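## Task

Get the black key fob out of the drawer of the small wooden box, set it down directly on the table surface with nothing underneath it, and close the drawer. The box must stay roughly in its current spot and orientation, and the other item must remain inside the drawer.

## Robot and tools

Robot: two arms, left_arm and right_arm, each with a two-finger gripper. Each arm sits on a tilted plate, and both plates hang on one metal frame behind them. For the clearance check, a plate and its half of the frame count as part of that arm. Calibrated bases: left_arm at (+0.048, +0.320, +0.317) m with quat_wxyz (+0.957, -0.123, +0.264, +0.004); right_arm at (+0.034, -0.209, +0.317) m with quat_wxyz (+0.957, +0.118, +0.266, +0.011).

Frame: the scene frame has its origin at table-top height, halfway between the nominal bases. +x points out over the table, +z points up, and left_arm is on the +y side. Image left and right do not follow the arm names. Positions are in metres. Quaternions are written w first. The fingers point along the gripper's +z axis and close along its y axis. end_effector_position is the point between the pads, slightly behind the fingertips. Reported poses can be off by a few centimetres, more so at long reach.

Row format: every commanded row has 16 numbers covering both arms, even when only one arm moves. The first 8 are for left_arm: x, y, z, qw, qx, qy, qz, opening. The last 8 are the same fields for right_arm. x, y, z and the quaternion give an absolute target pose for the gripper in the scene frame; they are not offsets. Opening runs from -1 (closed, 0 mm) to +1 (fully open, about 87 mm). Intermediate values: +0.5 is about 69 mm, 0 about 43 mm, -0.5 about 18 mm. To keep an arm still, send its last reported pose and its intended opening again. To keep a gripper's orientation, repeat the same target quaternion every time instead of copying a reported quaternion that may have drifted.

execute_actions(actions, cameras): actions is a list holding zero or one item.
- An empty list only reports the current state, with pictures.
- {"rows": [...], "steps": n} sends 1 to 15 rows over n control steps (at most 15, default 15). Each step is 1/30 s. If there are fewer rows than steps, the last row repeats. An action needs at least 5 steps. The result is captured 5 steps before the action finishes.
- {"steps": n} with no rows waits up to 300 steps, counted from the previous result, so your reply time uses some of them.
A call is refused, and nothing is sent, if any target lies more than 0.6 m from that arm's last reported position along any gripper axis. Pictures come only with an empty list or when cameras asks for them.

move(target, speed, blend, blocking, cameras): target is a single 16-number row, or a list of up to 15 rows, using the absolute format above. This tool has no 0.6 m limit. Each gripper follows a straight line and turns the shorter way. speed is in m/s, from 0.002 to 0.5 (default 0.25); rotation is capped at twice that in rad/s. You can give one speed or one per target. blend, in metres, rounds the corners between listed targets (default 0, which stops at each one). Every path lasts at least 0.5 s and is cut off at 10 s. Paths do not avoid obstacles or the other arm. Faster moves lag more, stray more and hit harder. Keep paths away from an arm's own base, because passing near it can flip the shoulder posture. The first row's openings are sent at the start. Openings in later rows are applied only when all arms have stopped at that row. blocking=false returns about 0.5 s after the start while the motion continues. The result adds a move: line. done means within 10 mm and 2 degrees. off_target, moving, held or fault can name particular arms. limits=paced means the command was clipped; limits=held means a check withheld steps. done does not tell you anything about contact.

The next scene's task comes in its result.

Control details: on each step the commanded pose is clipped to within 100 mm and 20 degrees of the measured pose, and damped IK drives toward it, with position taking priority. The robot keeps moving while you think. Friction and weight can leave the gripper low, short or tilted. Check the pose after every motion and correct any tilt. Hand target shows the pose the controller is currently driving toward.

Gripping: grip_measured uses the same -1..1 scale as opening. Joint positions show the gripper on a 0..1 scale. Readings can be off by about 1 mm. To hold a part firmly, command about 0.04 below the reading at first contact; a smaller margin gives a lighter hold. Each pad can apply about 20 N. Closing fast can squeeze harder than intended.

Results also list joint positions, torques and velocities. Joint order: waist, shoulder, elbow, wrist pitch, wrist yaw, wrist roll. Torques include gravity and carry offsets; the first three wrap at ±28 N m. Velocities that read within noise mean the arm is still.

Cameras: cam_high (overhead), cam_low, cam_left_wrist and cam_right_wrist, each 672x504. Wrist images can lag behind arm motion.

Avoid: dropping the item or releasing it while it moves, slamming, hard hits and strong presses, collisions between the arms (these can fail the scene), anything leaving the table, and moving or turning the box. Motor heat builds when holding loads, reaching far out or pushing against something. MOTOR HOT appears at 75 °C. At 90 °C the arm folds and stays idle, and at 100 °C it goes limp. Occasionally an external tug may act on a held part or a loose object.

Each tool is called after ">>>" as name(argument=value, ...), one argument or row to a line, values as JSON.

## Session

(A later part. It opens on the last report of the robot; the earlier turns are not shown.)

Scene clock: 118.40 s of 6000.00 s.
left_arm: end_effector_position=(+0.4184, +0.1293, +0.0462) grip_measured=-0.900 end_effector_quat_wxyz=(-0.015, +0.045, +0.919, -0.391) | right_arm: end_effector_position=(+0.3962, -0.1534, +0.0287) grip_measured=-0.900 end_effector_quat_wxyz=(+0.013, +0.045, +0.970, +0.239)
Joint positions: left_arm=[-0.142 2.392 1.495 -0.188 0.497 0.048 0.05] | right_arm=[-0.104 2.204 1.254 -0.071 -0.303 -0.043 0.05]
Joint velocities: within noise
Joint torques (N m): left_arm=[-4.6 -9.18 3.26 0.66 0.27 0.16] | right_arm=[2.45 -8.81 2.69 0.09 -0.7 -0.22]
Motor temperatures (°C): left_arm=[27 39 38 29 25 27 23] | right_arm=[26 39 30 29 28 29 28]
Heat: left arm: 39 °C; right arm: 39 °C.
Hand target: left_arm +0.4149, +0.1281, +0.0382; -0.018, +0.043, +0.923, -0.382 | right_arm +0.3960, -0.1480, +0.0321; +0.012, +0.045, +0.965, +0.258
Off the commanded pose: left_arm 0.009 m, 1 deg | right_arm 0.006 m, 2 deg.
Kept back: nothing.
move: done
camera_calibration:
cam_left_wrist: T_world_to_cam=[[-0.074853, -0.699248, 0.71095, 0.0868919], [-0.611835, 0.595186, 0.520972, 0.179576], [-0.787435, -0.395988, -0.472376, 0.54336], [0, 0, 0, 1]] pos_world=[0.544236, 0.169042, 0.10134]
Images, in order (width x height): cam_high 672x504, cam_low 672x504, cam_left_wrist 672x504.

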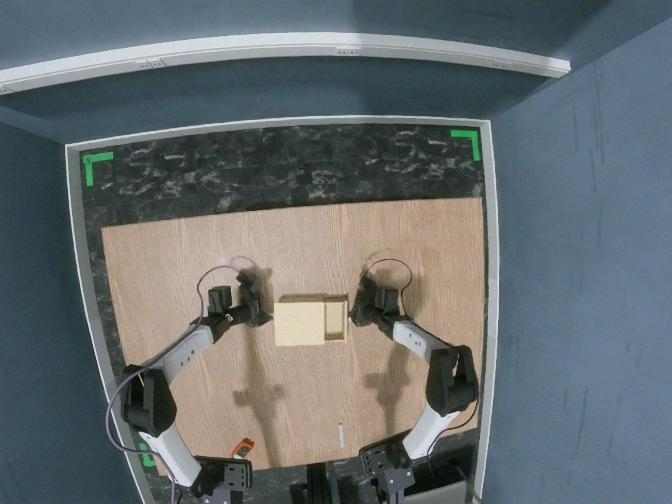

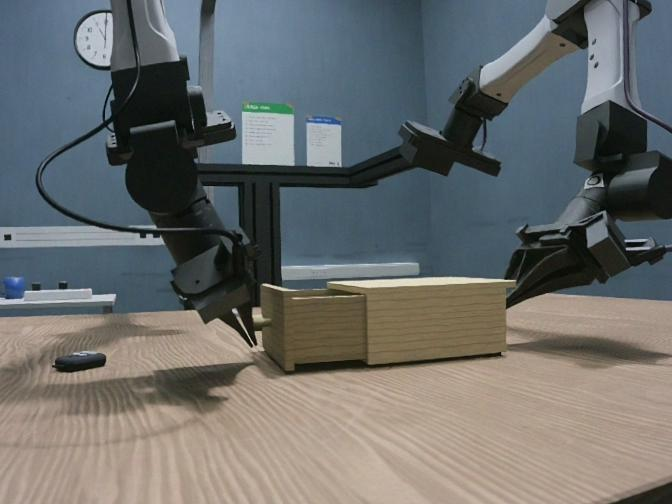

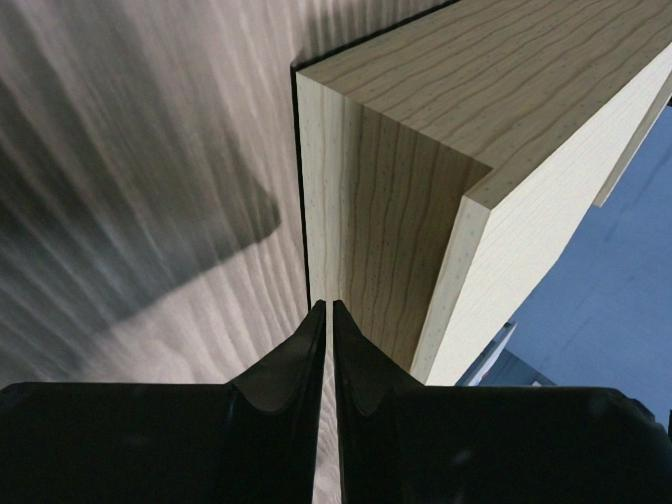

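>>> move(
  target=[0.414,0.114,0.032,-0.0177,0.0427,0.9229,-0.3823,-0.9,0.396,-0.148,0.032,0.0120,0.0446,0.9648,0.2585,-0.9],
  speed=0.03,
  cameras=["cam_low","cam_left_wrist"],
)

>>> zoom_image(
  camera="cam_low",
  region=[240, 230, 560, 380],
)

Scene clock: 119.40 s of 6000.00 s.
left_arm: end_effector_position=(+0.4147, +0.1164, +0.0394) grip_measured=-0.900 end_effector_quat_wxyz=(-0.018, +0.044, +0.920, -0.390) | right_arm: end_effector_position=(+0.3962, -0.1534, +0.0287) grip_measured=-0.900 end_effector_quat_wxyz=(+0.013, +0.045, +0.970, +0.239)
Joint positions: left_arm=[-0.165 2.426 1.511 -0.164 0.485 0.022 0.05] | right_arm=[-0.104 2.204 1.254 -0.071 -0.303 -0.043 0.05]
Joint velocities: within noise
Joint torques (N m): left_arm=[-5.05 -9.14 3.74 0.68 0.26 0.11] | right_arm=[2.36 -8.76 2.8 0.09 -0.73 -0.2]
Motor temperatures (°C): left_arm=[27 40 38 29 25 27 23] | right_arm=[26 40 30 29 28 29 28]
Heat: left arm: 40 °C; right arm: 40 °C.
Hand target: left_arm +0.4139, +0.1142, +0.0322; -0.018, +0.043, +0.923, -0.382 | right_arm +0.3960, -0.1480, +0.0321; +0.012, +0.045, +0.965, +0.258
Off the commanded pose: left_arm 0.008 m, 1 deg | right_arm 0.006 m, 2 deg.
Kept back: nothing.
move: done
camera_calibration:
cam_left_wrist: T_world_to_cam=[[-0.0697118, -0.700529, 0.710211, 0.0804937], [-0.608134, 0.594198, 0.526405, 0.186891], [-0.790767, -0.395207, -0.467438, 0.533286], [0, 0, 0, 1]] pos_world=[0.540971, 0.156096, 0.0937303]
Images, in order (width x height): cam_low 672x504, cam_left_wrist 672x504.

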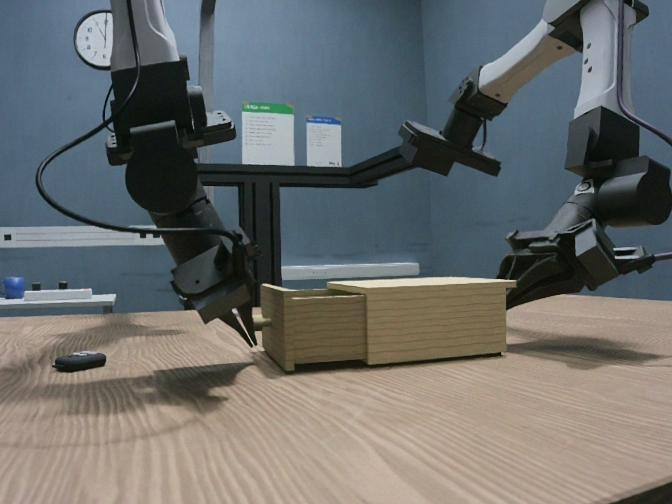

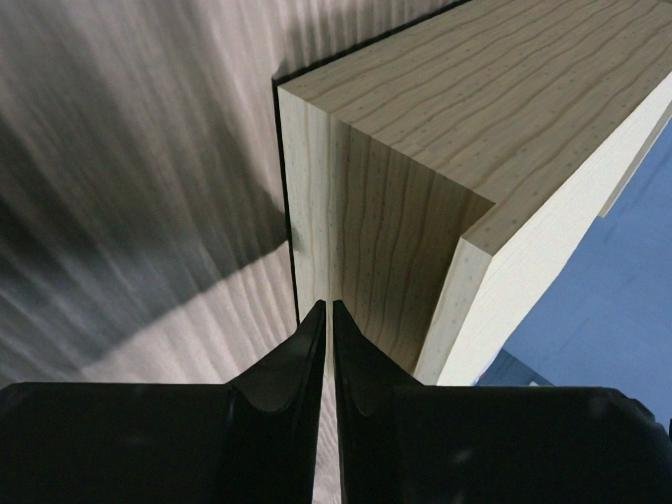

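Scaled by 1.575 from the camera's 672x504 image, which has a finer 960x720 frame.

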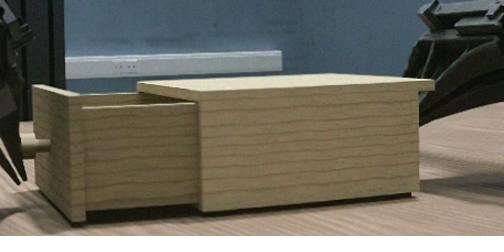

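>>> move(
  target=[0.413,0.104,0.030,-0.0177,0.0427,0.9229,-0.3823,-0.9,0.396,-0.148,0.032,0.0120,0.0446,0.9648,0.2585,-0.9],
  speed=0.03,
  cameras=["cam_low","cam_left_wrist"],
)

>>> zoom_image(
  camera="cam_low",
  region=[240, 230, 560, 380],
)

Scene clock: 120.33 s of 6000.00 s.
left_arm: end_effector_position=(+0.4144, +0.1094, +0.0362) grip_measured=-0.900 end_effector_quat_wxyz=(-0.018, +0.042, +0.921, -0.387) | right_arm: end_effector_position=(+0.3962, -0.1534, +0.0287) grip_measured=-0.900 end_effector_quat_wxyz=(+0.013, +0.045, +0.970, +0.239)
Joint positions: left_arm=[-0.18 2.442 1.521 -0.15 0.47 0.004 0.05] | right_arm=[-0.104 2.204 1.254 -0.071 -0.303 -0.043 0.05]
Joint velocities: within noise
Joint torques (N m): left_arm=[-5.57 -9.03 3.82 0.75 0.3 0.14] | right_arm=[2.41 -8.85 2.78 0.11 -0.71 -0.2]
Motor temperatures (°C): left_arm=[27 40 38 29 25 27 23] | right_arm=[26 40 30 29 28 29 28]
Heat: left arm: 40 °C; right arm: 40 °C.
Hand target: left_arm +0.4128, +0.1041, +0.0302; -0.018, +0.043, +0.923, -0.382 | right_arm +0.3960, -0.1480, +0.0321; +0.012, +0.045, +0.965, +0.258
Off the commanded pose: left_arm 0.008 m, 1 deg | right_arm 0.006 m, 2 deg.
Kept back: nothing.
move: done
camera_calibration:
cam_left_wrist: T_world_to_cam=[[-0.0675759, -0.706023, 0.704957, 0.077717], [-0.609389, 0.588669, 0.531144, 0.193567], [-0.789986, -0.393701, -0.470023, 0.528377], [0, 0, 0, 1]] pos_world=[0.54062, 0.148946, 0.0907505]
Images, in order (width x height): cam_low 672x504, cam_left_wrist 672x504.

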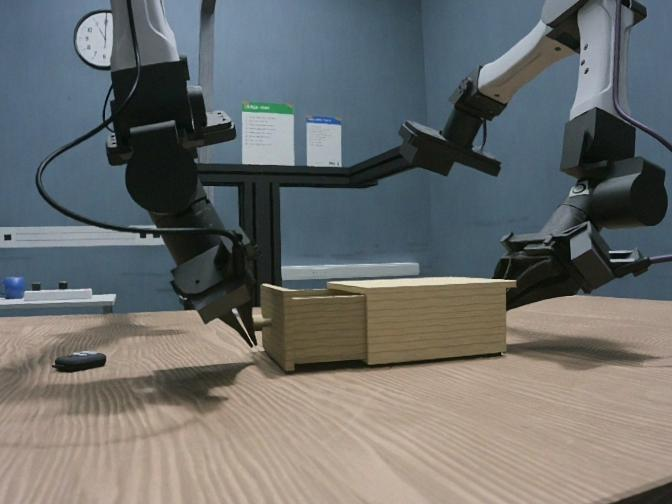

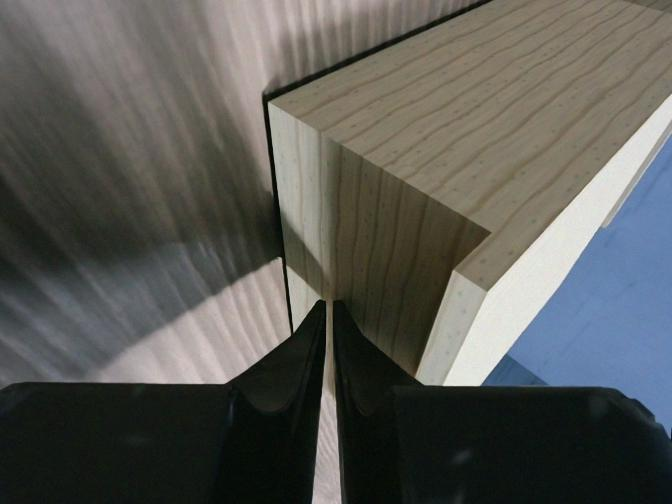

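Scaled by 1.575 from the camera's 672x504 image, which has a finer 960x720 frame.

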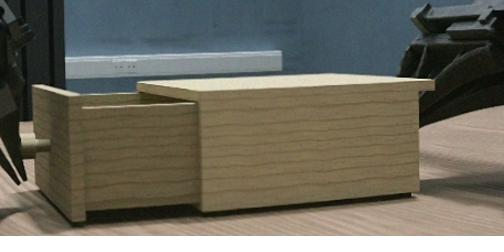

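>>> move(
  target=[0.412,0.094,0.030,-0.0177,0.0427,0.9229,-0.3823,-0.9,0.396,-0.148,0.032,0.0120,0.0446,0.9648,0.2585,-0.9],
  speed=0.03,
  cameras=["cam_low","cam_left_wrist"],
)

>>> zoom_image(
  camera="cam_low",
  region=[240, 230, 560, 380],
)

Scene clock: 121.27 s of 6000.00 s.
left_arm: end_effector_position=(+0.4153, +0.1084, +0.0325) grip_measured=-0.900 end_effector_quat_wxyz=(-0.017, +0.040, +0.927, -0.373) | right_arm: end_effector_position=(+0.3962, -0.1534, +0.0287) grip_measured=-0.900 end_effector_quat_wxyz=(+0.013, +0.045, +0.970, +0.239)
Joint positions: left_arm=[-0.189 2.448 1.526 -0.144 0.436 -0.01 0.05] | right_arm=[-0.104 2.204 1.254 -0.071 -0.303 -0.043 0.05]
Joint velocities: within noise
Joint torques (N m): left_arm=[-6.52 -8.75 3.78 0.83 0.53 0.04] | right_arm=[2.54 -8.81 2.67 0.1 -0.7 -0.2]
Motor temperatures (°C): left_arm=[27 41 38 29 25 27 23] | right_arm=[26 40 30 29 28 29 28]
Heat: left arm: 41 °C; right arm: 40 °C.
Hand target: left_arm +0.4116, +0.0943, +0.0305; -0.018, +0.043, +0.923, -0.382 | right_arm +0.3960, -0.1480, +0.0321; +0.012, +0.045, +0.965, +0.258
Off the commanded pose: left_arm 0.015 m, 1 deg | right_arm 0.006 m, 2 deg.
Kept back: nothing.
move: off_target (left_arm)
camera_calibration:
cam_left_wrist: T_world_to_cam=[[-0.0651897, -0.726843, 0.683703, 0.0816197], [-0.612568, 0.570018, 0.547577, 0.199485], [-0.787725, -0.383118, -0.4824, 0.525288], [0, 0, 0, 1]] pos_world=[0.541301, 0.146862, 0.0883614]
Images, in order (width x height): cam_low 672x504, cam_left_wrist 672x504.

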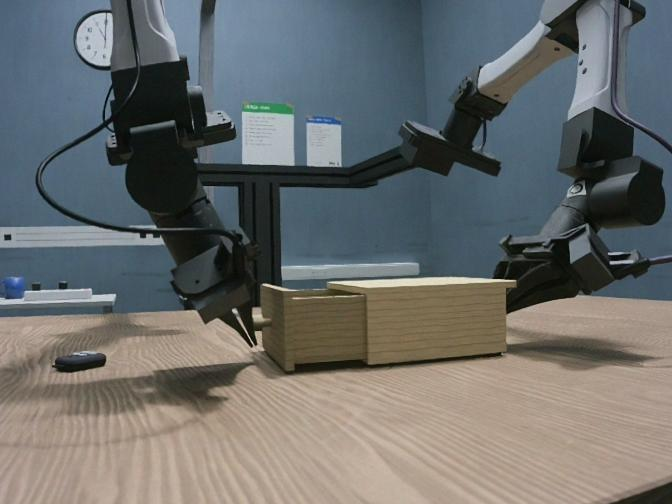

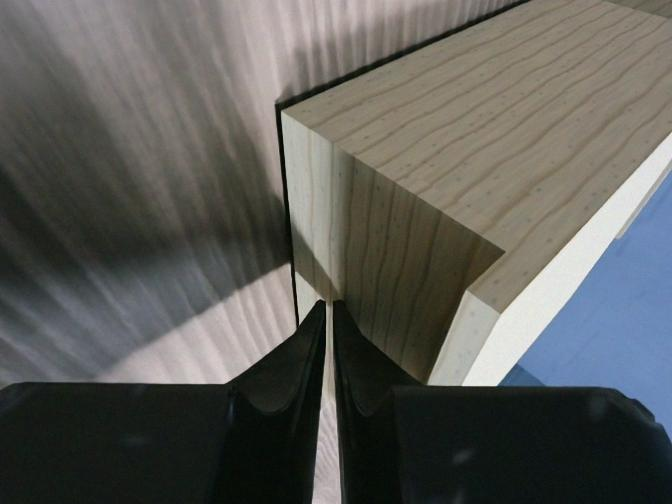

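Scaled by 1.575 from the camera's 672x504 image, which has a finer 960x720 frame.

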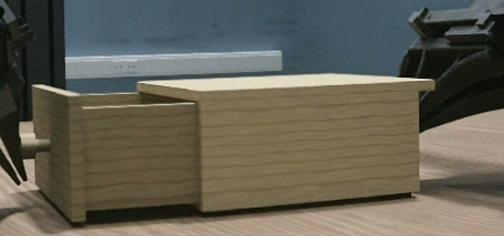

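>>> move(
  target=[0.412,0.084,0.032,-0.0177,0.0427,0.9229,-0.3823,-0.9,0.398,-0.118,0.034,0.0120,0.0446,0.9648,0.2585,-0.9],
  speed=0.03,
  cameras=["cam_low","cam_high"],
)

>>> zoom_image(
  camera="cam_low",
  region=[240, 230, 560, 380],
)

Scene clock: 122.87 s of 6000.00 s.
left_arm: end_effector_position=(+0.4161, +0.1078, +0.0304) grip_measured=-0.900 end_effector_quat_wxyz=(-0.017, +0.038, +0.933, -0.358) | right_arm: end_effector_position=(+0.3974, -0.1413, +0.0300) grip_measured=-0.900 end_effector_quat_wxyz=(+0.010, +0.045, +0.973, +0.226)
Joint positions: left_arm=[-0.2 2.449 1.529 -0.141 0.398 -0.024 0.05] | right_arm=[-0.064 2.204 1.254 -0.065 -0.256 -0.006 0.05]
Joint velocities: within noise
Joint torques (N m): left_arm=[-7.71 -8.44 4.08 0.9 0.77 -0.04] | right_arm=[5.89 -8.1 2.21 0.36 -0.77 0.07]
Motor temperatures (°C): left_arm=[27 41 38 29 25 27 23] | right_arm=[26 40 30 29 28 29 28]
Heat: left arm: 41 °C; right arm: 40 °C.
Hand target: left_arm +0.4112, +0.0849, +0.0328; -0.018, +0.043, +0.923, -0.382 | right_arm +0.3974, -0.1186, +0.0346; +0.011, +0.044, +0.965, +0.258
Off the commanded pose: left_arm 0.024 m, 3 deg | right_arm 0.024 m, 4 deg.
Kept back: nothing.
move: off_target (left_arm, right_arm)
Images, in order (width x height): cam_high 672x504, cam_low 672x504.

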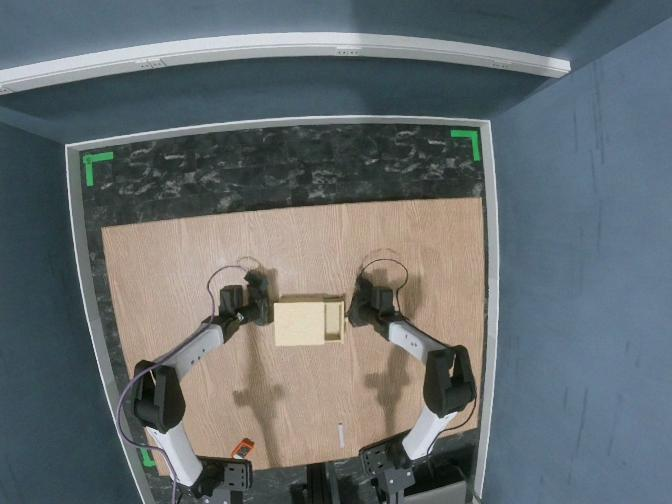

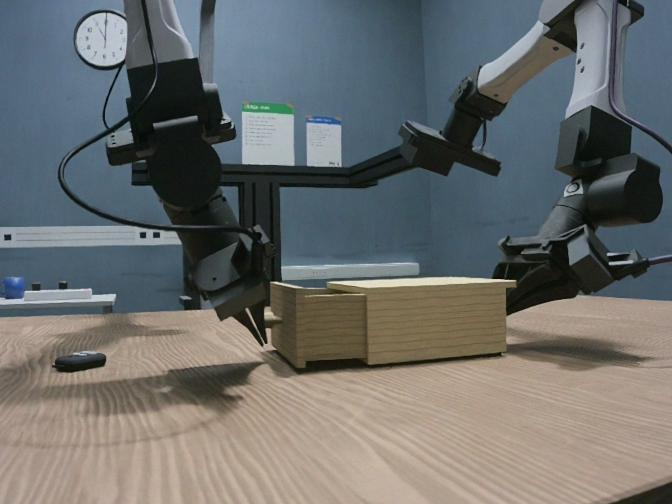

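Scaled by 1.575 from the camera's 672x504 image, which has a finer 960x720 frame.

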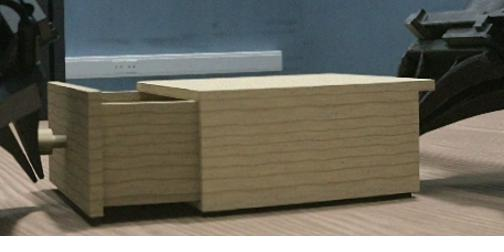

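>>> move(
  target=[0.412,0.084,0.034,-0.0177,0.0427,0.9229,-0.3823,-0.9,0.400,-0.088,0.036,0.0120,0.0446,0.9648,0.2585,-0.9],
  speed=0.03,
  cameras=["cam_low","cam_high"],
)

>>> zoom_image(
  camera="cam_low",
  region=[240, 230, 560, 380],
)

Scene clock: 124.47 s of 6000.00 s.
left_arm: end_effector_position=(+0.4161, +0.1078, +0.0302) grip_measured=-0.900 end_effector_quat_wxyz=(-0.017, +0.038, +0.933, -0.356) | right_arm: end_effector_position=(+0.3994, -0.1208, +0.0314) grip_measured=-0.900 end_effector_quat_wxyz=(+0.011, +0.047, +0.976, +0.213)
Joint positions: left_arm=[-0.201 2.449 1.529 -0.141 0.395 -0.025 0.05] | right_arm=[-0.002 2.21 1.254 -0.045 -0.196 0.051 0.05]
Joint velocities: within noise
Joint torques (N m): left_arm=[-7.77 -8.94 3.67 0.89 0.76 -0.02] | right_arm=[7.32 -7.41 2.93 0.48 -0.99 0.09]
Motor temperatures (°C): left_arm=[28 42 38 29 25 27 23] | right_arm=[26 40 30 29 28 29 28]
Heat: left arm: 42 °C; right arm: 40 °C.
Hand target: left_arm +0.4112, +0.0849, +0.0347; -0.019, +0.043, +0.923, -0.382 | right_arm +0.3990, -0.0894, +0.0374; +0.010, +0.044, +0.965, +0.258
Off the commanded pose: left_arm 0.024 m, 3 deg | right_arm 0.033 m, 5 deg.
Kept back: nothing.
move: off_target (left_arm, right_arm)
Images, in order (width x height): cam_high 672x504, cam_low 672x504.

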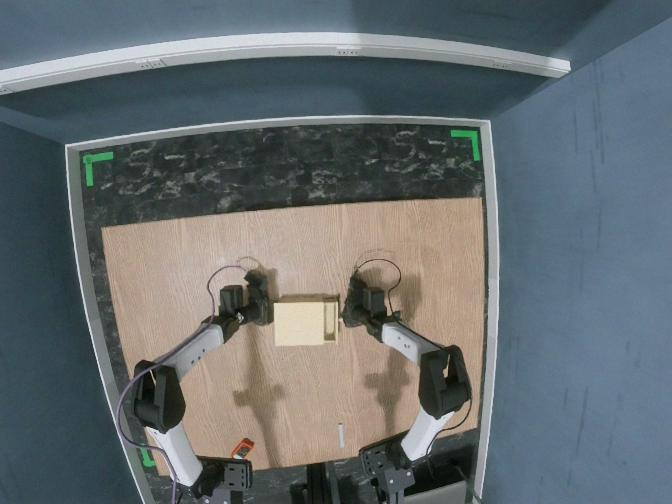

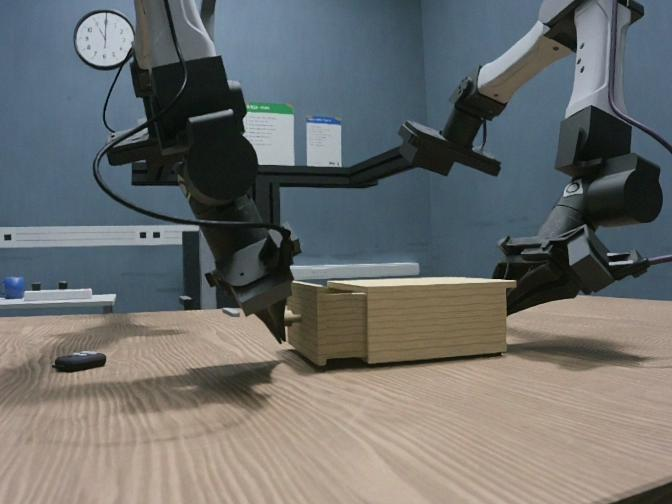

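Scaled by 1.575 from the camera's 672x504 image, which has a finer 960x720 frame.

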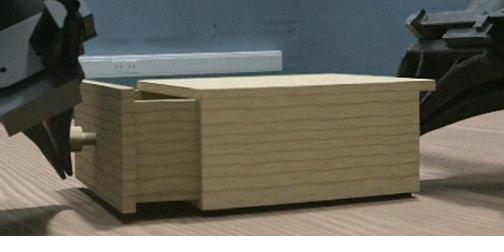

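>>> move(
  target=[0.412,0.084,0.034,-0.0177,0.0427,0.9229,-0.3823,-0.9,0.402,-0.062,0.038,0.0120,0.0446,0.9648,0.2585,-0.9],
  speed=0.03,
  cameras=["cam_low","cam_high"],
)

>>> zoom_image(
  camera="cam_low",
  region=[240, 230, 560, 380],
)

Scene clock: 125.93 s of 6000.00 s.
left_arm: end_effector_position=(+0.4160, +0.1079, +0.0300) grip_measured=-0.900 end_effector_quat_wxyz=(-0.017, +0.038, +0.934, -0.356) | right_arm: end_effector_position=(+0.3981, -0.0990, +0.0314) grip_measured=-0.901 end_effector_quat_wxyz=(+0.010, +0.049, +0.977, +0.206)
Joint positions: left_arm=[-0.201 2.449 1.529 -0.141 0.393 -0.026 0.05] | right_arm=[0.055 2.226 1.254 -0.022 -0.152 0.102 0.05]
Joint velocities: within noise
Joint torques (N m): left_arm=[-7.8 -8.96 3.7 0.89 0.78 -0.02] | right_arm=[8.18 -7.19 4.53 0.41 -1.05 0.14]
Motor temperatures (°C): left_arm=[28 43 38 29 25 27 23] | right_arm=[26 40 30 29 28 29 28]
Heat: left arm: 43 °C; right arm: 40 °C.
Hand target: left_arm +0.4112, +0.0849, +0.0347; -0.019, +0.043, +0.923, -0.382 | right_arm +0.4006, -0.0637, +0.0398; +0.011, +0.044, +0.965, +0.258
Off the commanded pose: left_arm 0.025 m, 3 deg | right_arm 0.038 m, 6 deg.
Kept back: nothing.
move: off_target (left_arm, right_arm)
Images, in order (width x height): cam_high 672x504, cam_low 672x504.

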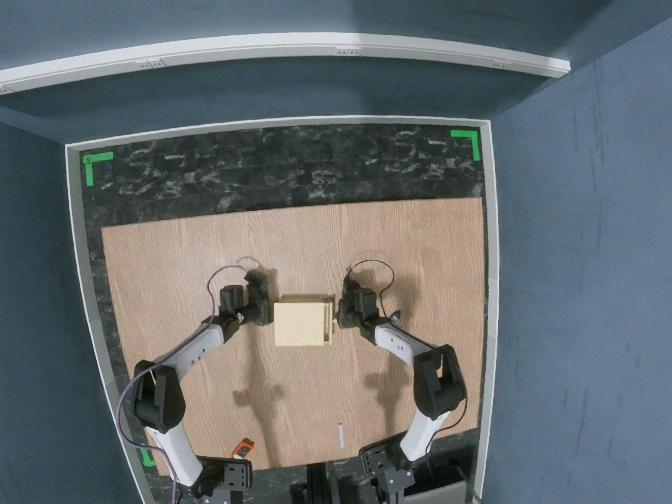

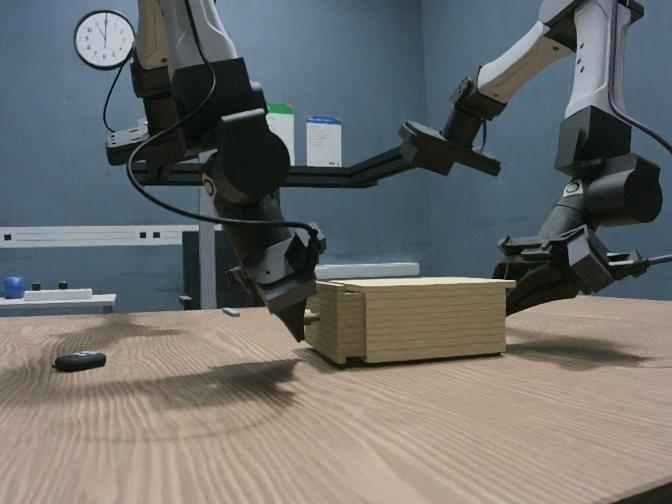

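Scaled by 1.575 from the camera's 672x504 image, which has a finer 960x720 frame.

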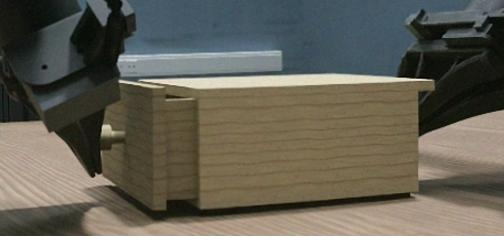

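>>> move(
  target=[0.412,0.084,0.034,-0.0177,0.0427,0.9229,-0.3823,-0.9,0.405,-0.040,0.040,0.0120,0.0446,0.9648,0.2585,-0.9],
  speed=0.03,
  cameras=["cam_low","cam_high"],
)

>>> zoom_image(
  camera="cam_low",
  region=[240, 230, 560, 380],
)

Scene clock: 127.23 s of 6000.00 s.
left_arm: end_effector_position=(+0.4161, +0.1080, +0.0300) grip_measured=-0.900 end_effector_quat_wxyz=(-0.017, +0.038, +0.934, -0.355) | right_arm: end_effector_position=(+0.4003, -0.0804, +0.0312) grip_measured=-0.901 end_effector_quat_wxyz=(+0.009, +0.049, +0.978, +0.202)
Joint positions: left_arm=[-0.201 2.449 1.529 -0.141 0.393 -0.026 0.05] | right_arm=[0.102 2.247 1.279 -0.022 -0.116 0.142 0.05]
Joint velocities: within noise
Joint torques (N m): left_arm=[-7.76 -8.95 3.63 0.88 0.78 -0.02] | right_arm=[8.84 -7.34 4.81 0.48 -1.12 0.12]
Motor temperatures (°C): left_arm=[28 43 38 29 25 27 23] | right_arm=[26 40 30 29 28 29 28]
Heat: left arm: 43 °C; right arm: 40 °C.
Hand target: left_arm +0.4112, +0.0849, +0.0347; -0.019, +0.043, +0.923, -0.382 | right_arm +0.4033, -0.0420, +0.0420; +0.010, +0.044, +0.965, +0.257
Off the commanded pose: left_arm 0.025 m, 3 deg | right_arm 0.042 m, 7 deg.
Kept back: nothing.
move: off_target (left_arm, right_arm)
Images, in order (width x height): cam_high 672x504, cam_low 672x504.

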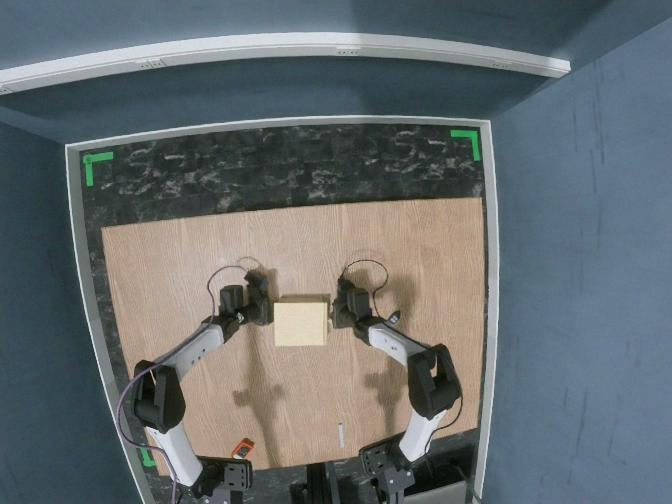

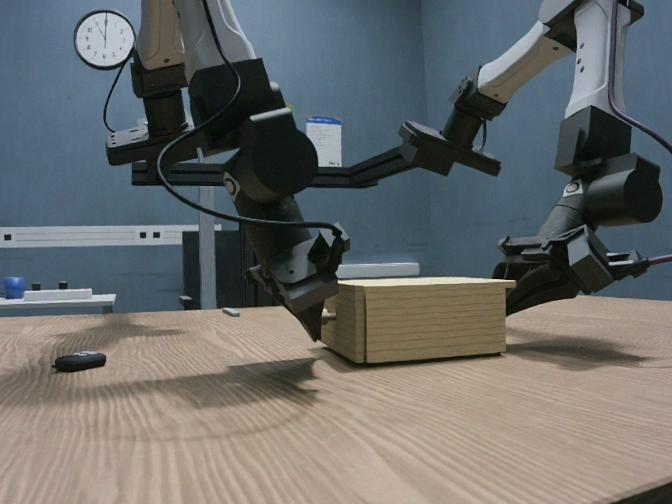

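Scaled by 1.575 from the camera's 672x504 image, which has a finer 960x720 frame.

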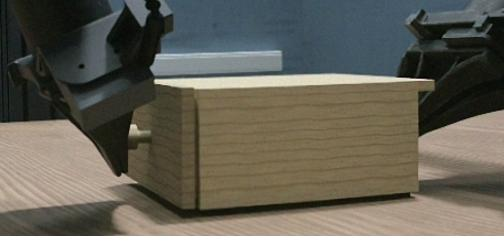

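>>> zoom_image(
  camera="cam_low",
  region=[290, 260, 410, 380],
)

Scaled by 4.200 from the camera's 672x504 image, which has a finer 960x720 frame.

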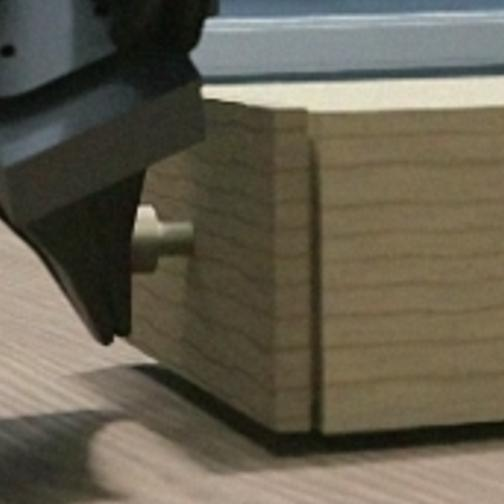

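>>> move(
  target=[0.412,0.080,0.034,-0.0177,0.0427,0.9229,-0.3823,-0.9,0.405,-0.032,0.042,0.0120,0.0446,0.9648,0.2585,-0.9],
  speed=0.03,
  cameras=["cam_low","cam_high"],
)

>>> zoom_image(
  camera="cam_low",
  region=[290, 260, 410, 380],
)

Scene clock: 128.27 s of 6000.00 s.
left_arm: end_effector_position=(+0.4159, +0.1076, +0.0297) grip_measured=-0.900 end_effector_quat_wxyz=(-0.017, +0.038, +0.935, -0.352) | right_arm: end_effector_position=(+0.4002, -0.0804, +0.0306) grip_measured=-0.901 end_effector_quat_wxyz=(+0.010, +0.050, +0.981, +0.189)
Joint positions: left_arm=[-0.204 2.449 1.529 -0.141 0.384 -0.03 0.05] | right_arm=[0.112 2.247 1.279 -0.022 -0.085 0.153 0.05]
Joint velocities: within noise
Joint torques (N m): left_arm=[-8.21 -8.58 3.97 0.93 0.86 -0.04] | right_arm=[9.83 -7.46 4.93 0.46 -1.28 0.26]
Motor temperatures (°C): left_arm=[28 44 38 29 25 27 23] | right_arm=[26 39 30 29 28 29 28]
Heat: left arm: 44 °C; right arm: 39 °C.
Hand target: left_arm +0.4110, +0.0813, +0.0349; -0.019, +0.043, +0.923, -0.382 | right_arm +0.4028, -0.0348, +0.0447; +0.010, +0.043, +0.965, +0.257
Off the commanded pose: left_arm 0.028 m, 4 deg | right_arm 0.050 m, 8 deg.
Kept back: nothing.
move: off_target (left_arm, right_arm)
Images, in order (width x height): cam_high 672x504, cam_low 672x504.

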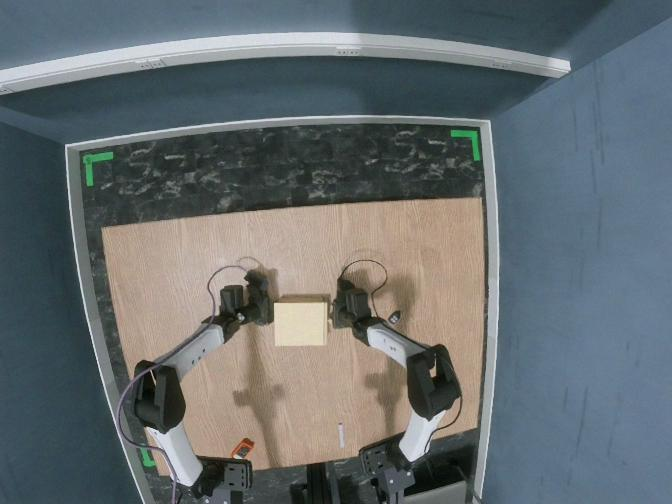

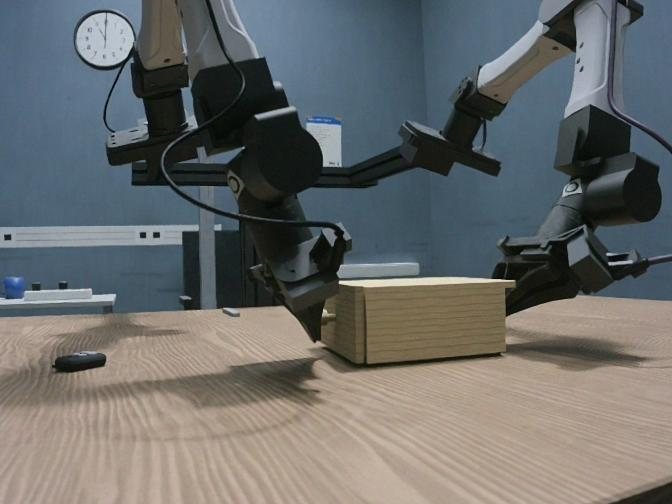

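Scaled by 4.200 from the camera's 672x504 image, which has a finer 960x720 frame.

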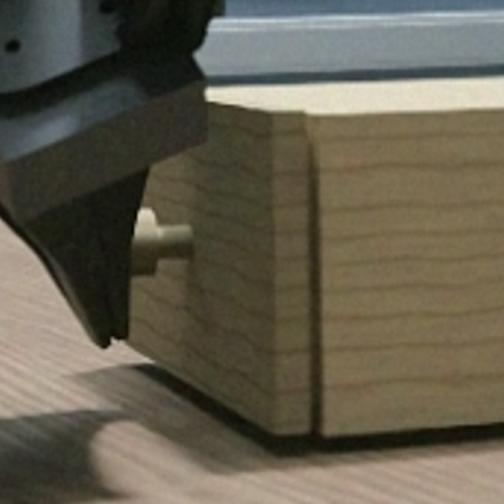

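>>> move(
  target=[0.412,0.094,0.034,-0.0177,0.0427,0.9229,-0.3823,-0.9,0.402,-0.105,0.036,0.0120,0.0446,0.9648,0.2585,-0.9],
  speed=0.04,
  cameras=["cam_low","cam_high"],
)

>>> zoom_image(
  camera="cam_low",
  region=[240, 230, 560, 380],
)

Scene clock: 130.70 s of 6000.00 s.
left_arm: end_effector_position=(+0.4165, +0.1066, +0.0303) grip_measured=-0.900 end_effector_quat_wxyz=(-0.015, +0.039, +0.934, -0.355) | right_arm: end_effector_position=(+0.3985, -0.1009, +0.0295) grip_measured=-0.900 end_effector_quat_wxyz=(+0.008, +0.047, +0.966, +0.254)
Joint positions: left_arm=[-0.204 2.449 1.529 -0.138 0.39 -0.026 0.05] | right_arm=[0.008 2.247 1.274 -0.03 -0.276 0.062 0.05]
Joint velocities: within noise
Joint torques (N m): left_arm=[-5.7 -9.78 2.82 0.75 0.88 0.18] | right_arm=[2.69 -10.66 1.92 0.13 -0.39 -0.31]
Motor temperatures (°C): left_arm=[28 45 38 29 25 27 23] | right_arm=[26 39 30 29 29 29 28]
Heat: left arm: 45 °C; right arm: 39 °C.
Hand target: left_arm +0.4117, +0.0944, +0.0342; -0.018, +0.043, +0.923, -0.382 | right_arm +0.4021, -0.1050, +0.0358; +0.012, +0.045, +0.965, +0.258
Off the commanded pose: left_arm 0.014 m, 3 deg | right_arm 0.008 m, 1 deg.
Kept back: nothing.
move: off_target (left_arm)
Images, in order (width x height): cam_high 672x504, cam_low 672x504.

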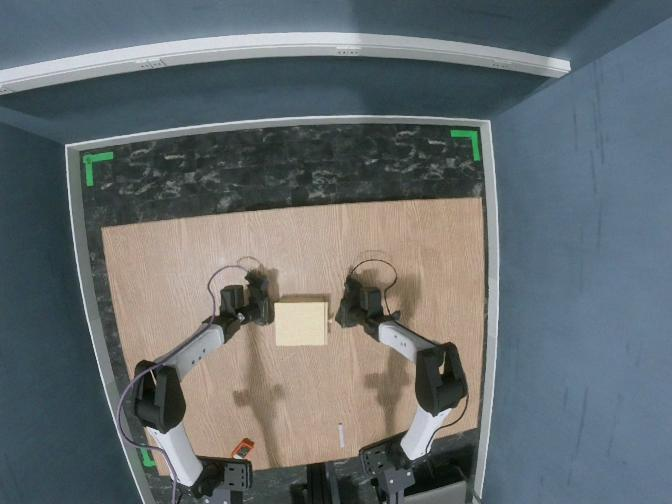

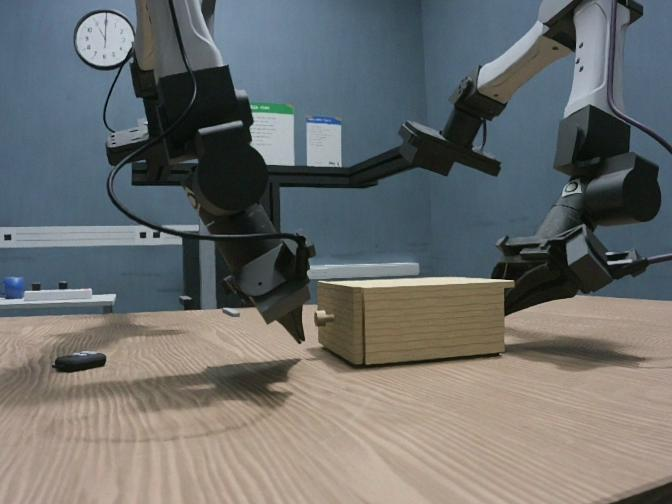

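Scaled by 1.575 from the camera's 672x504 image, which has a finer 960x720 frame.

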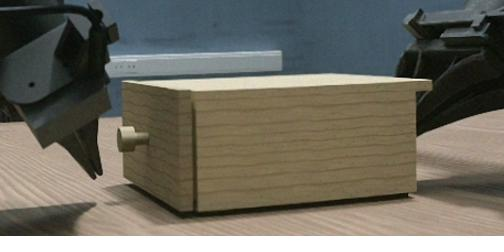

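>>> move(
  target=[0.412,0.076,0.034,-0.0177,0.0427,0.9229,-0.3823,-0.9,0.398,-0.165,0.05,0.0120,0.0446,0.9648,0.2585,-0.9],
  speed=0.05,
  cameras=["cam_low","cam_high"],
)

>>> zoom_image(
  camera="cam_low",
  region=[240, 230, 560, 380],
)

Scene clock: 132.50 s of 6000.00 s.
left_arm: end_effector_position=(+0.4168, +0.0947, +0.0313) grip_measured=-0.900 end_effector_quat_wxyz=(-0.013, +0.041, +0.932, -0.360) | right_arm: end_effector_position=(+0.3868, -0.1591, +0.0366) grip_measured=-0.900 end_effector_quat_wxyz=(-0.004, +0.048, +0.966, +0.256)
Joint positions: left_arm=[-0.226 2.462 1.54 -0.124 0.39 -0.043 0.05] | right_arm=[-0.131 2.186 1.246 -0.125 -0.349 -0.063 0.05]
Joint velocities: within noise
Joint torques (N m): left_arm=[-7.17 -9.05 3.92 0.81 0.74 0] | right_arm=[1.81 -12.52 1.91 0 -0.43 -0.32]
Motor temperatures (°C): left_arm=[28 45 38 29 25 27 23] | right_arm=[26 40 30 29 28 29 28]
Heat: left arm: 45 °C; right arm: 40 °C.
Hand target: left_arm +0.4117, +0.0766, +0.0346; -0.018, +0.043, +0.923, -0.382 | right_arm +0.3978, -0.1647, +0.0495; +0.012, +0.045, +0.965, +0.258
Off the commanded pose: left_arm 0.020 m, 3 deg | right_arm 0.018 m, 2 deg.
Kept back: nothing.
move: off_target (left_arm, right_arm)
Images, in order (width x height): cam_high 672x504, cam_low 672x504.

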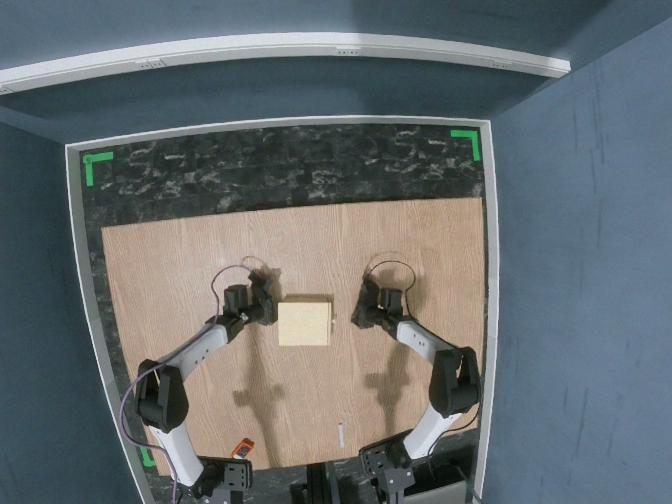

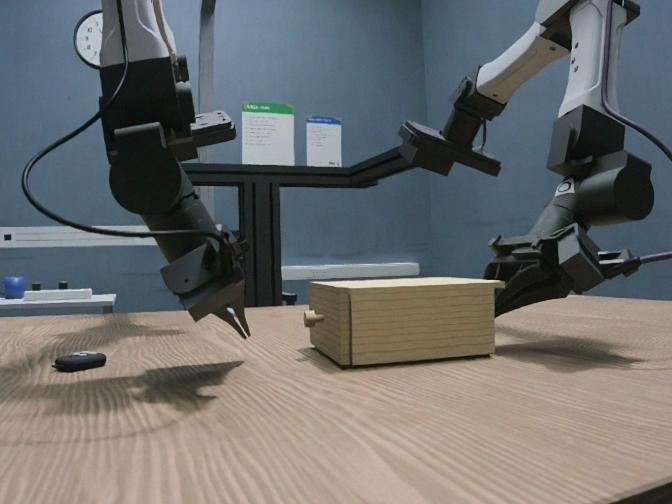

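Scaled by 1.575 from the camera's 672x504 image, which has a finer 960x720 frame.

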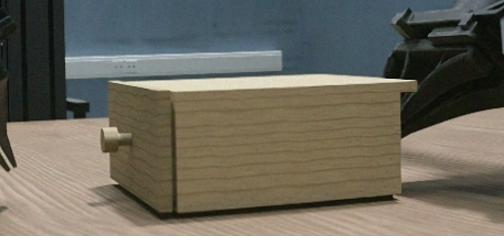

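>>> zoom_image(
  camera="cam_low",
  region=[290, 260, 410, 380],
)

Scaled by 4.200 from the camera's 672x504 image, which has a finer 960x720 frame.

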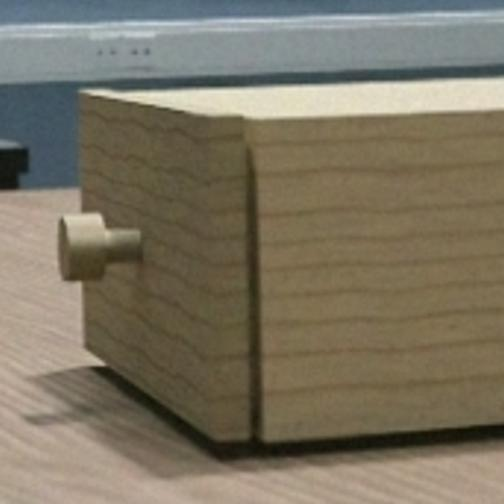

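>>> move(
  target=[
    [0.412,0.076,0.034,-0.0177,0.0427,0.9229,-0.3823,-0.9,0.400,-0.115,0.036,0.0120,0.0446,0.9648,0.2585,-0.9],
    [0.412,0.076,0.034,-0.0177,0.0427,0.9229,-0.3823,-0.9,0.402,-0.072,0.036,0.0120,0.0446,0.9648,0.2585,-0.9],
  ],
  speed=[0.06,0.03],
  blend=0.01,
  cameras=["cam_low","cam_high"],
)

>>> zoom_image(
  camera="cam_low",
  region=[290, 260, 410, 380],
)

Scene clock: 135.57 s of 6000.00 s.
left_arm: end_effector_position=(+0.4167, +0.0947, +0.0312) grip_measured=-0.900 end_effector_quat_wxyz=(-0.013, +0.041, +0.932, -0.360) | right_arm: end_effector_position=(+0.3984, -0.0961, +0.0347) grip_measured=-0.900 end_effector_quat_wxyz=(+0.007, +0.047, +0.972, +0.230)
Joint positions: left_arm=[-0.226 2.462 1.54 -0.124 0.39 -0.044 0.05] | right_arm=[0.044 2.225 1.259 -0.033 -0.206 0.092 0.05]
Joint velocities: within noise
Joint torques (N m): left_arm=[-7.2 -9.06 3.89 0.81 0.74 0] | right_arm=[6.93 -7.04 4.12 0.53 -0.7 0.07]
Motor temperatures (°C): left_arm=[29 46 37 29 25 27 23] | right_arm=[26 40 30 29 28 29 28]
Heat: left arm: 46 °C; right arm: 40 °C.
Hand target: left_arm +0.4115, +0.0765, +0.0345; -0.018, +0.043, +0.923, -0.382 | right_arm +0.4013, -0.0727, +0.0370; +0.011, +0.044, +0.965, +0.258
Off the commanded pose: left_arm 0.019 m, 3 deg | right_arm 0.024 m, 3 deg.
Kept back: nothing.
move: off_target (left_arm, right_arm)
Images, in order (width x height): cam_high 672x504, cam_low 672x504.

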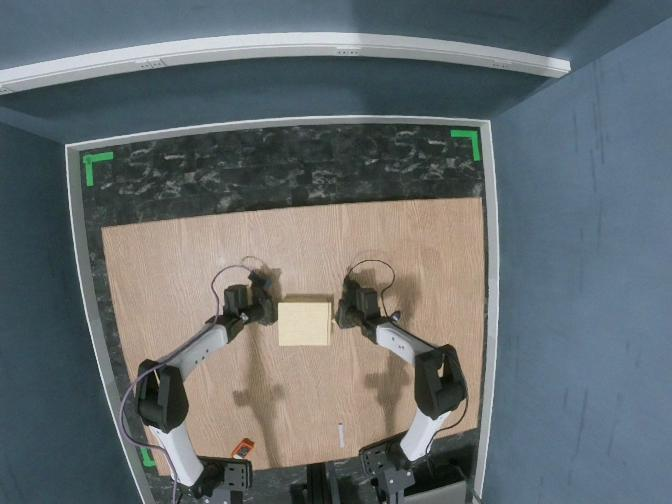

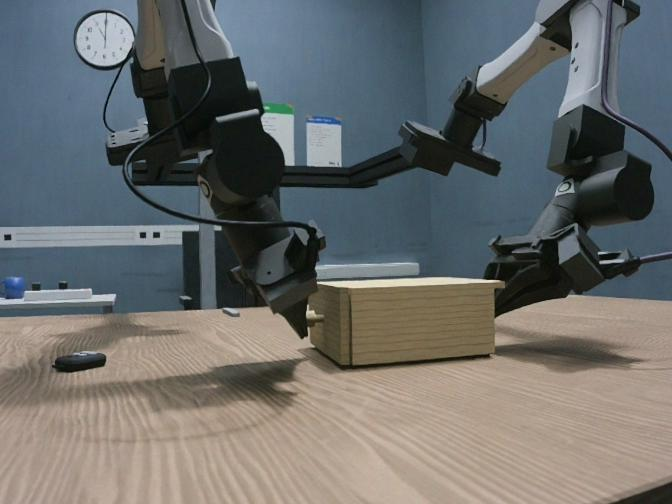

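Scaled by 4.200 from the camera's 672x504 image, which has a finer 960x720 frame.

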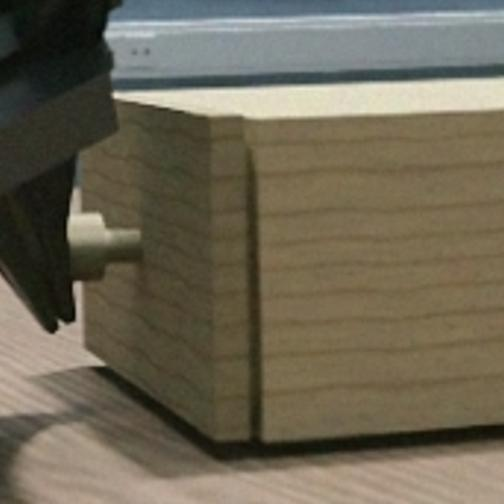

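>>> move(
  target=[
    [0.414,0.105,0.032,-0.0177,0.0427,0.9229,-0.3823,-0.9,0.400,-0.108,0.036,0.0120,0.0446,0.9648,0.2585,-0.9],
    [0.42,0.165,0.045,-0.0177,0.0427,0.9229,-0.3823,-0.9,0.400,-0.170,0.05,0.0120,0.0446,0.9648,0.2585,-0.9],
    [0.42,0.22,0.16,-0.0177,0.0427,0.9229,-0.3823,-0.9,0.395,-0.21,0.17,0.0120,0.0446,0.9648,0.2585,-0.9],
  ],
  speed=[0.04,0.1,0.15],
  blend=0.02,
  cameras=["cam_low","cam_high","cam_right_wrist"],
)

>>> zoom_image(
  camera="cam_low",
  region=[290, 240, 530, 390],
)

Scene clock: 138.80 s of 6000.00 s.
left_arm: end_effector_position=(+0.4205, +0.2165, +0.1536) grip_measured=-0.900 end_effector_quat_wxyz=(-0.020, +0.044, +0.925, -0.377) | right_arm: end_effector_position=(+0.3910, -0.2058, +0.1592) grip_measured=-0.900 end_effector_quat_wxyz=(+0.000, +0.047, +0.965, +0.257)
Joint positions: left_arm=[-0.021 1.978 1.325 -0.5 0.52 0.168 0.05] | right_arm=[-0.205 1.768 1.158 -0.474 -0.387 -0.135 0.05]
Joint velocities: within noise
Joint torques (N m): left_arm=[-1.98 -12.14 3.02 0.22 0.57 0.29] | right_arm=[0.8 -11.47 3.85 -0.09 -0.43 -0.32]
Motor temperatures (°C): left_arm=[29 47 37 29 25 27 23] | right_arm=[26 40 30 29 28 29 28]
Heat: left arm: 47 °C; right arm: 40 °C.
Hand target: left_arm +0.4201, +0.2199, +0.1599; -0.018, +0.043, +0.923, -0.382 | right_arm +0.3949, -0.2098, +0.1696; +0.012, +0.044, +0.965, +0.258
Off the commanded pose: left_arm 0.007 m, 1 deg | right_arm 0.012 m, 1 deg.
Kept back: nothing.
move: off_target (right_arm); blend cut to 0.0177 m at target 1
camera_calibration:
cam_right_wrist: T_world_to_cam=[[-0.0700045, -0.86446, -0.497804, -0.0730039], [-0.655011, -0.336543, 0.676535, 0.0988732], [-0.75237, 0.373427, -0.542671, 0.593904], [0, 0, 0, 1]] pos_world=[0.506488, -0.251614, 0.219062]
Images, in order (width x height): cam_high 672x504, cam_low 672x504, cam_right_wrist 672x504.

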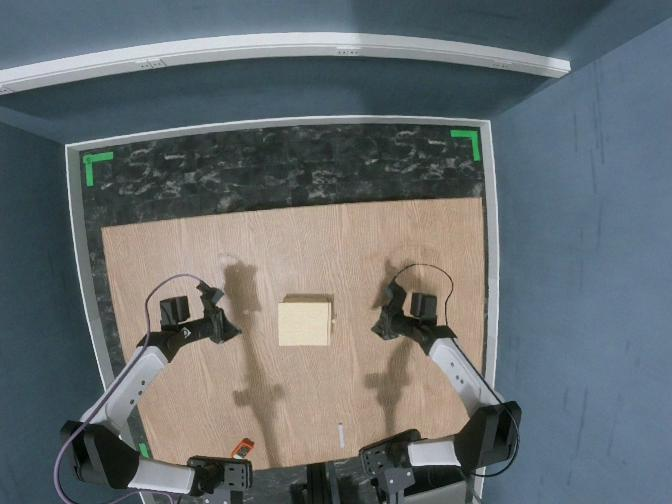

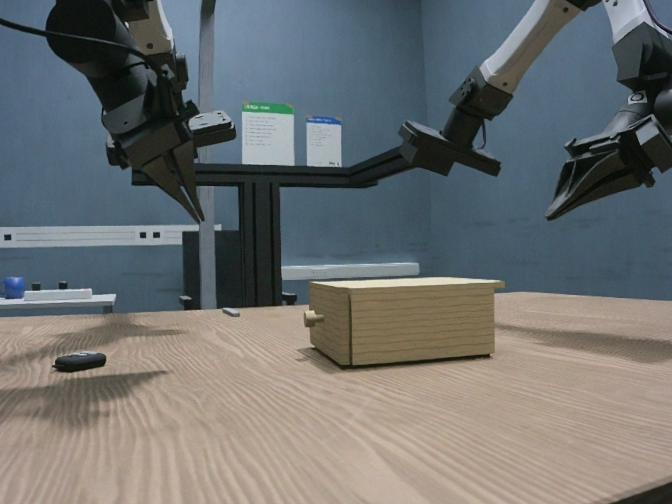

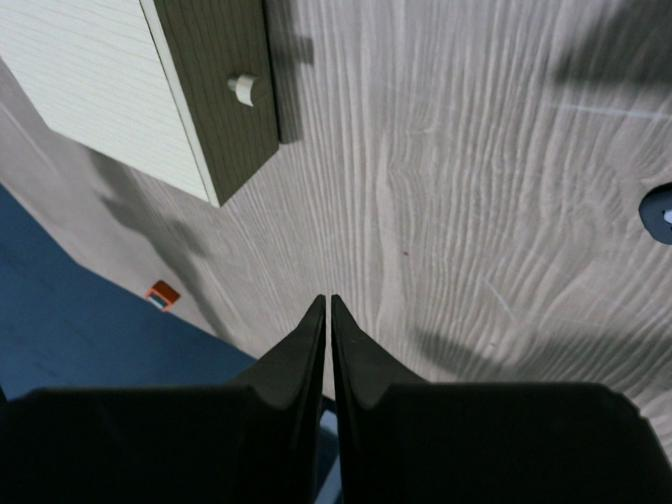

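Scaled by 2.100 from the camera's 672x504 image, which has a finer 960x720 frame.

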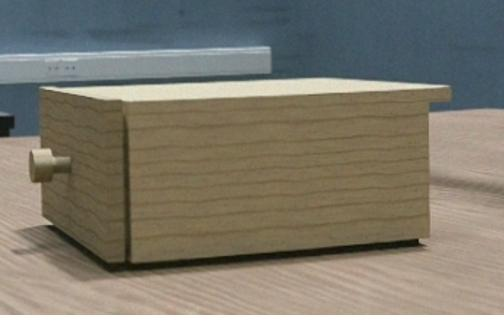

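>>> finished_scene(
  scene=1,
)

The scene is finished: the task was done.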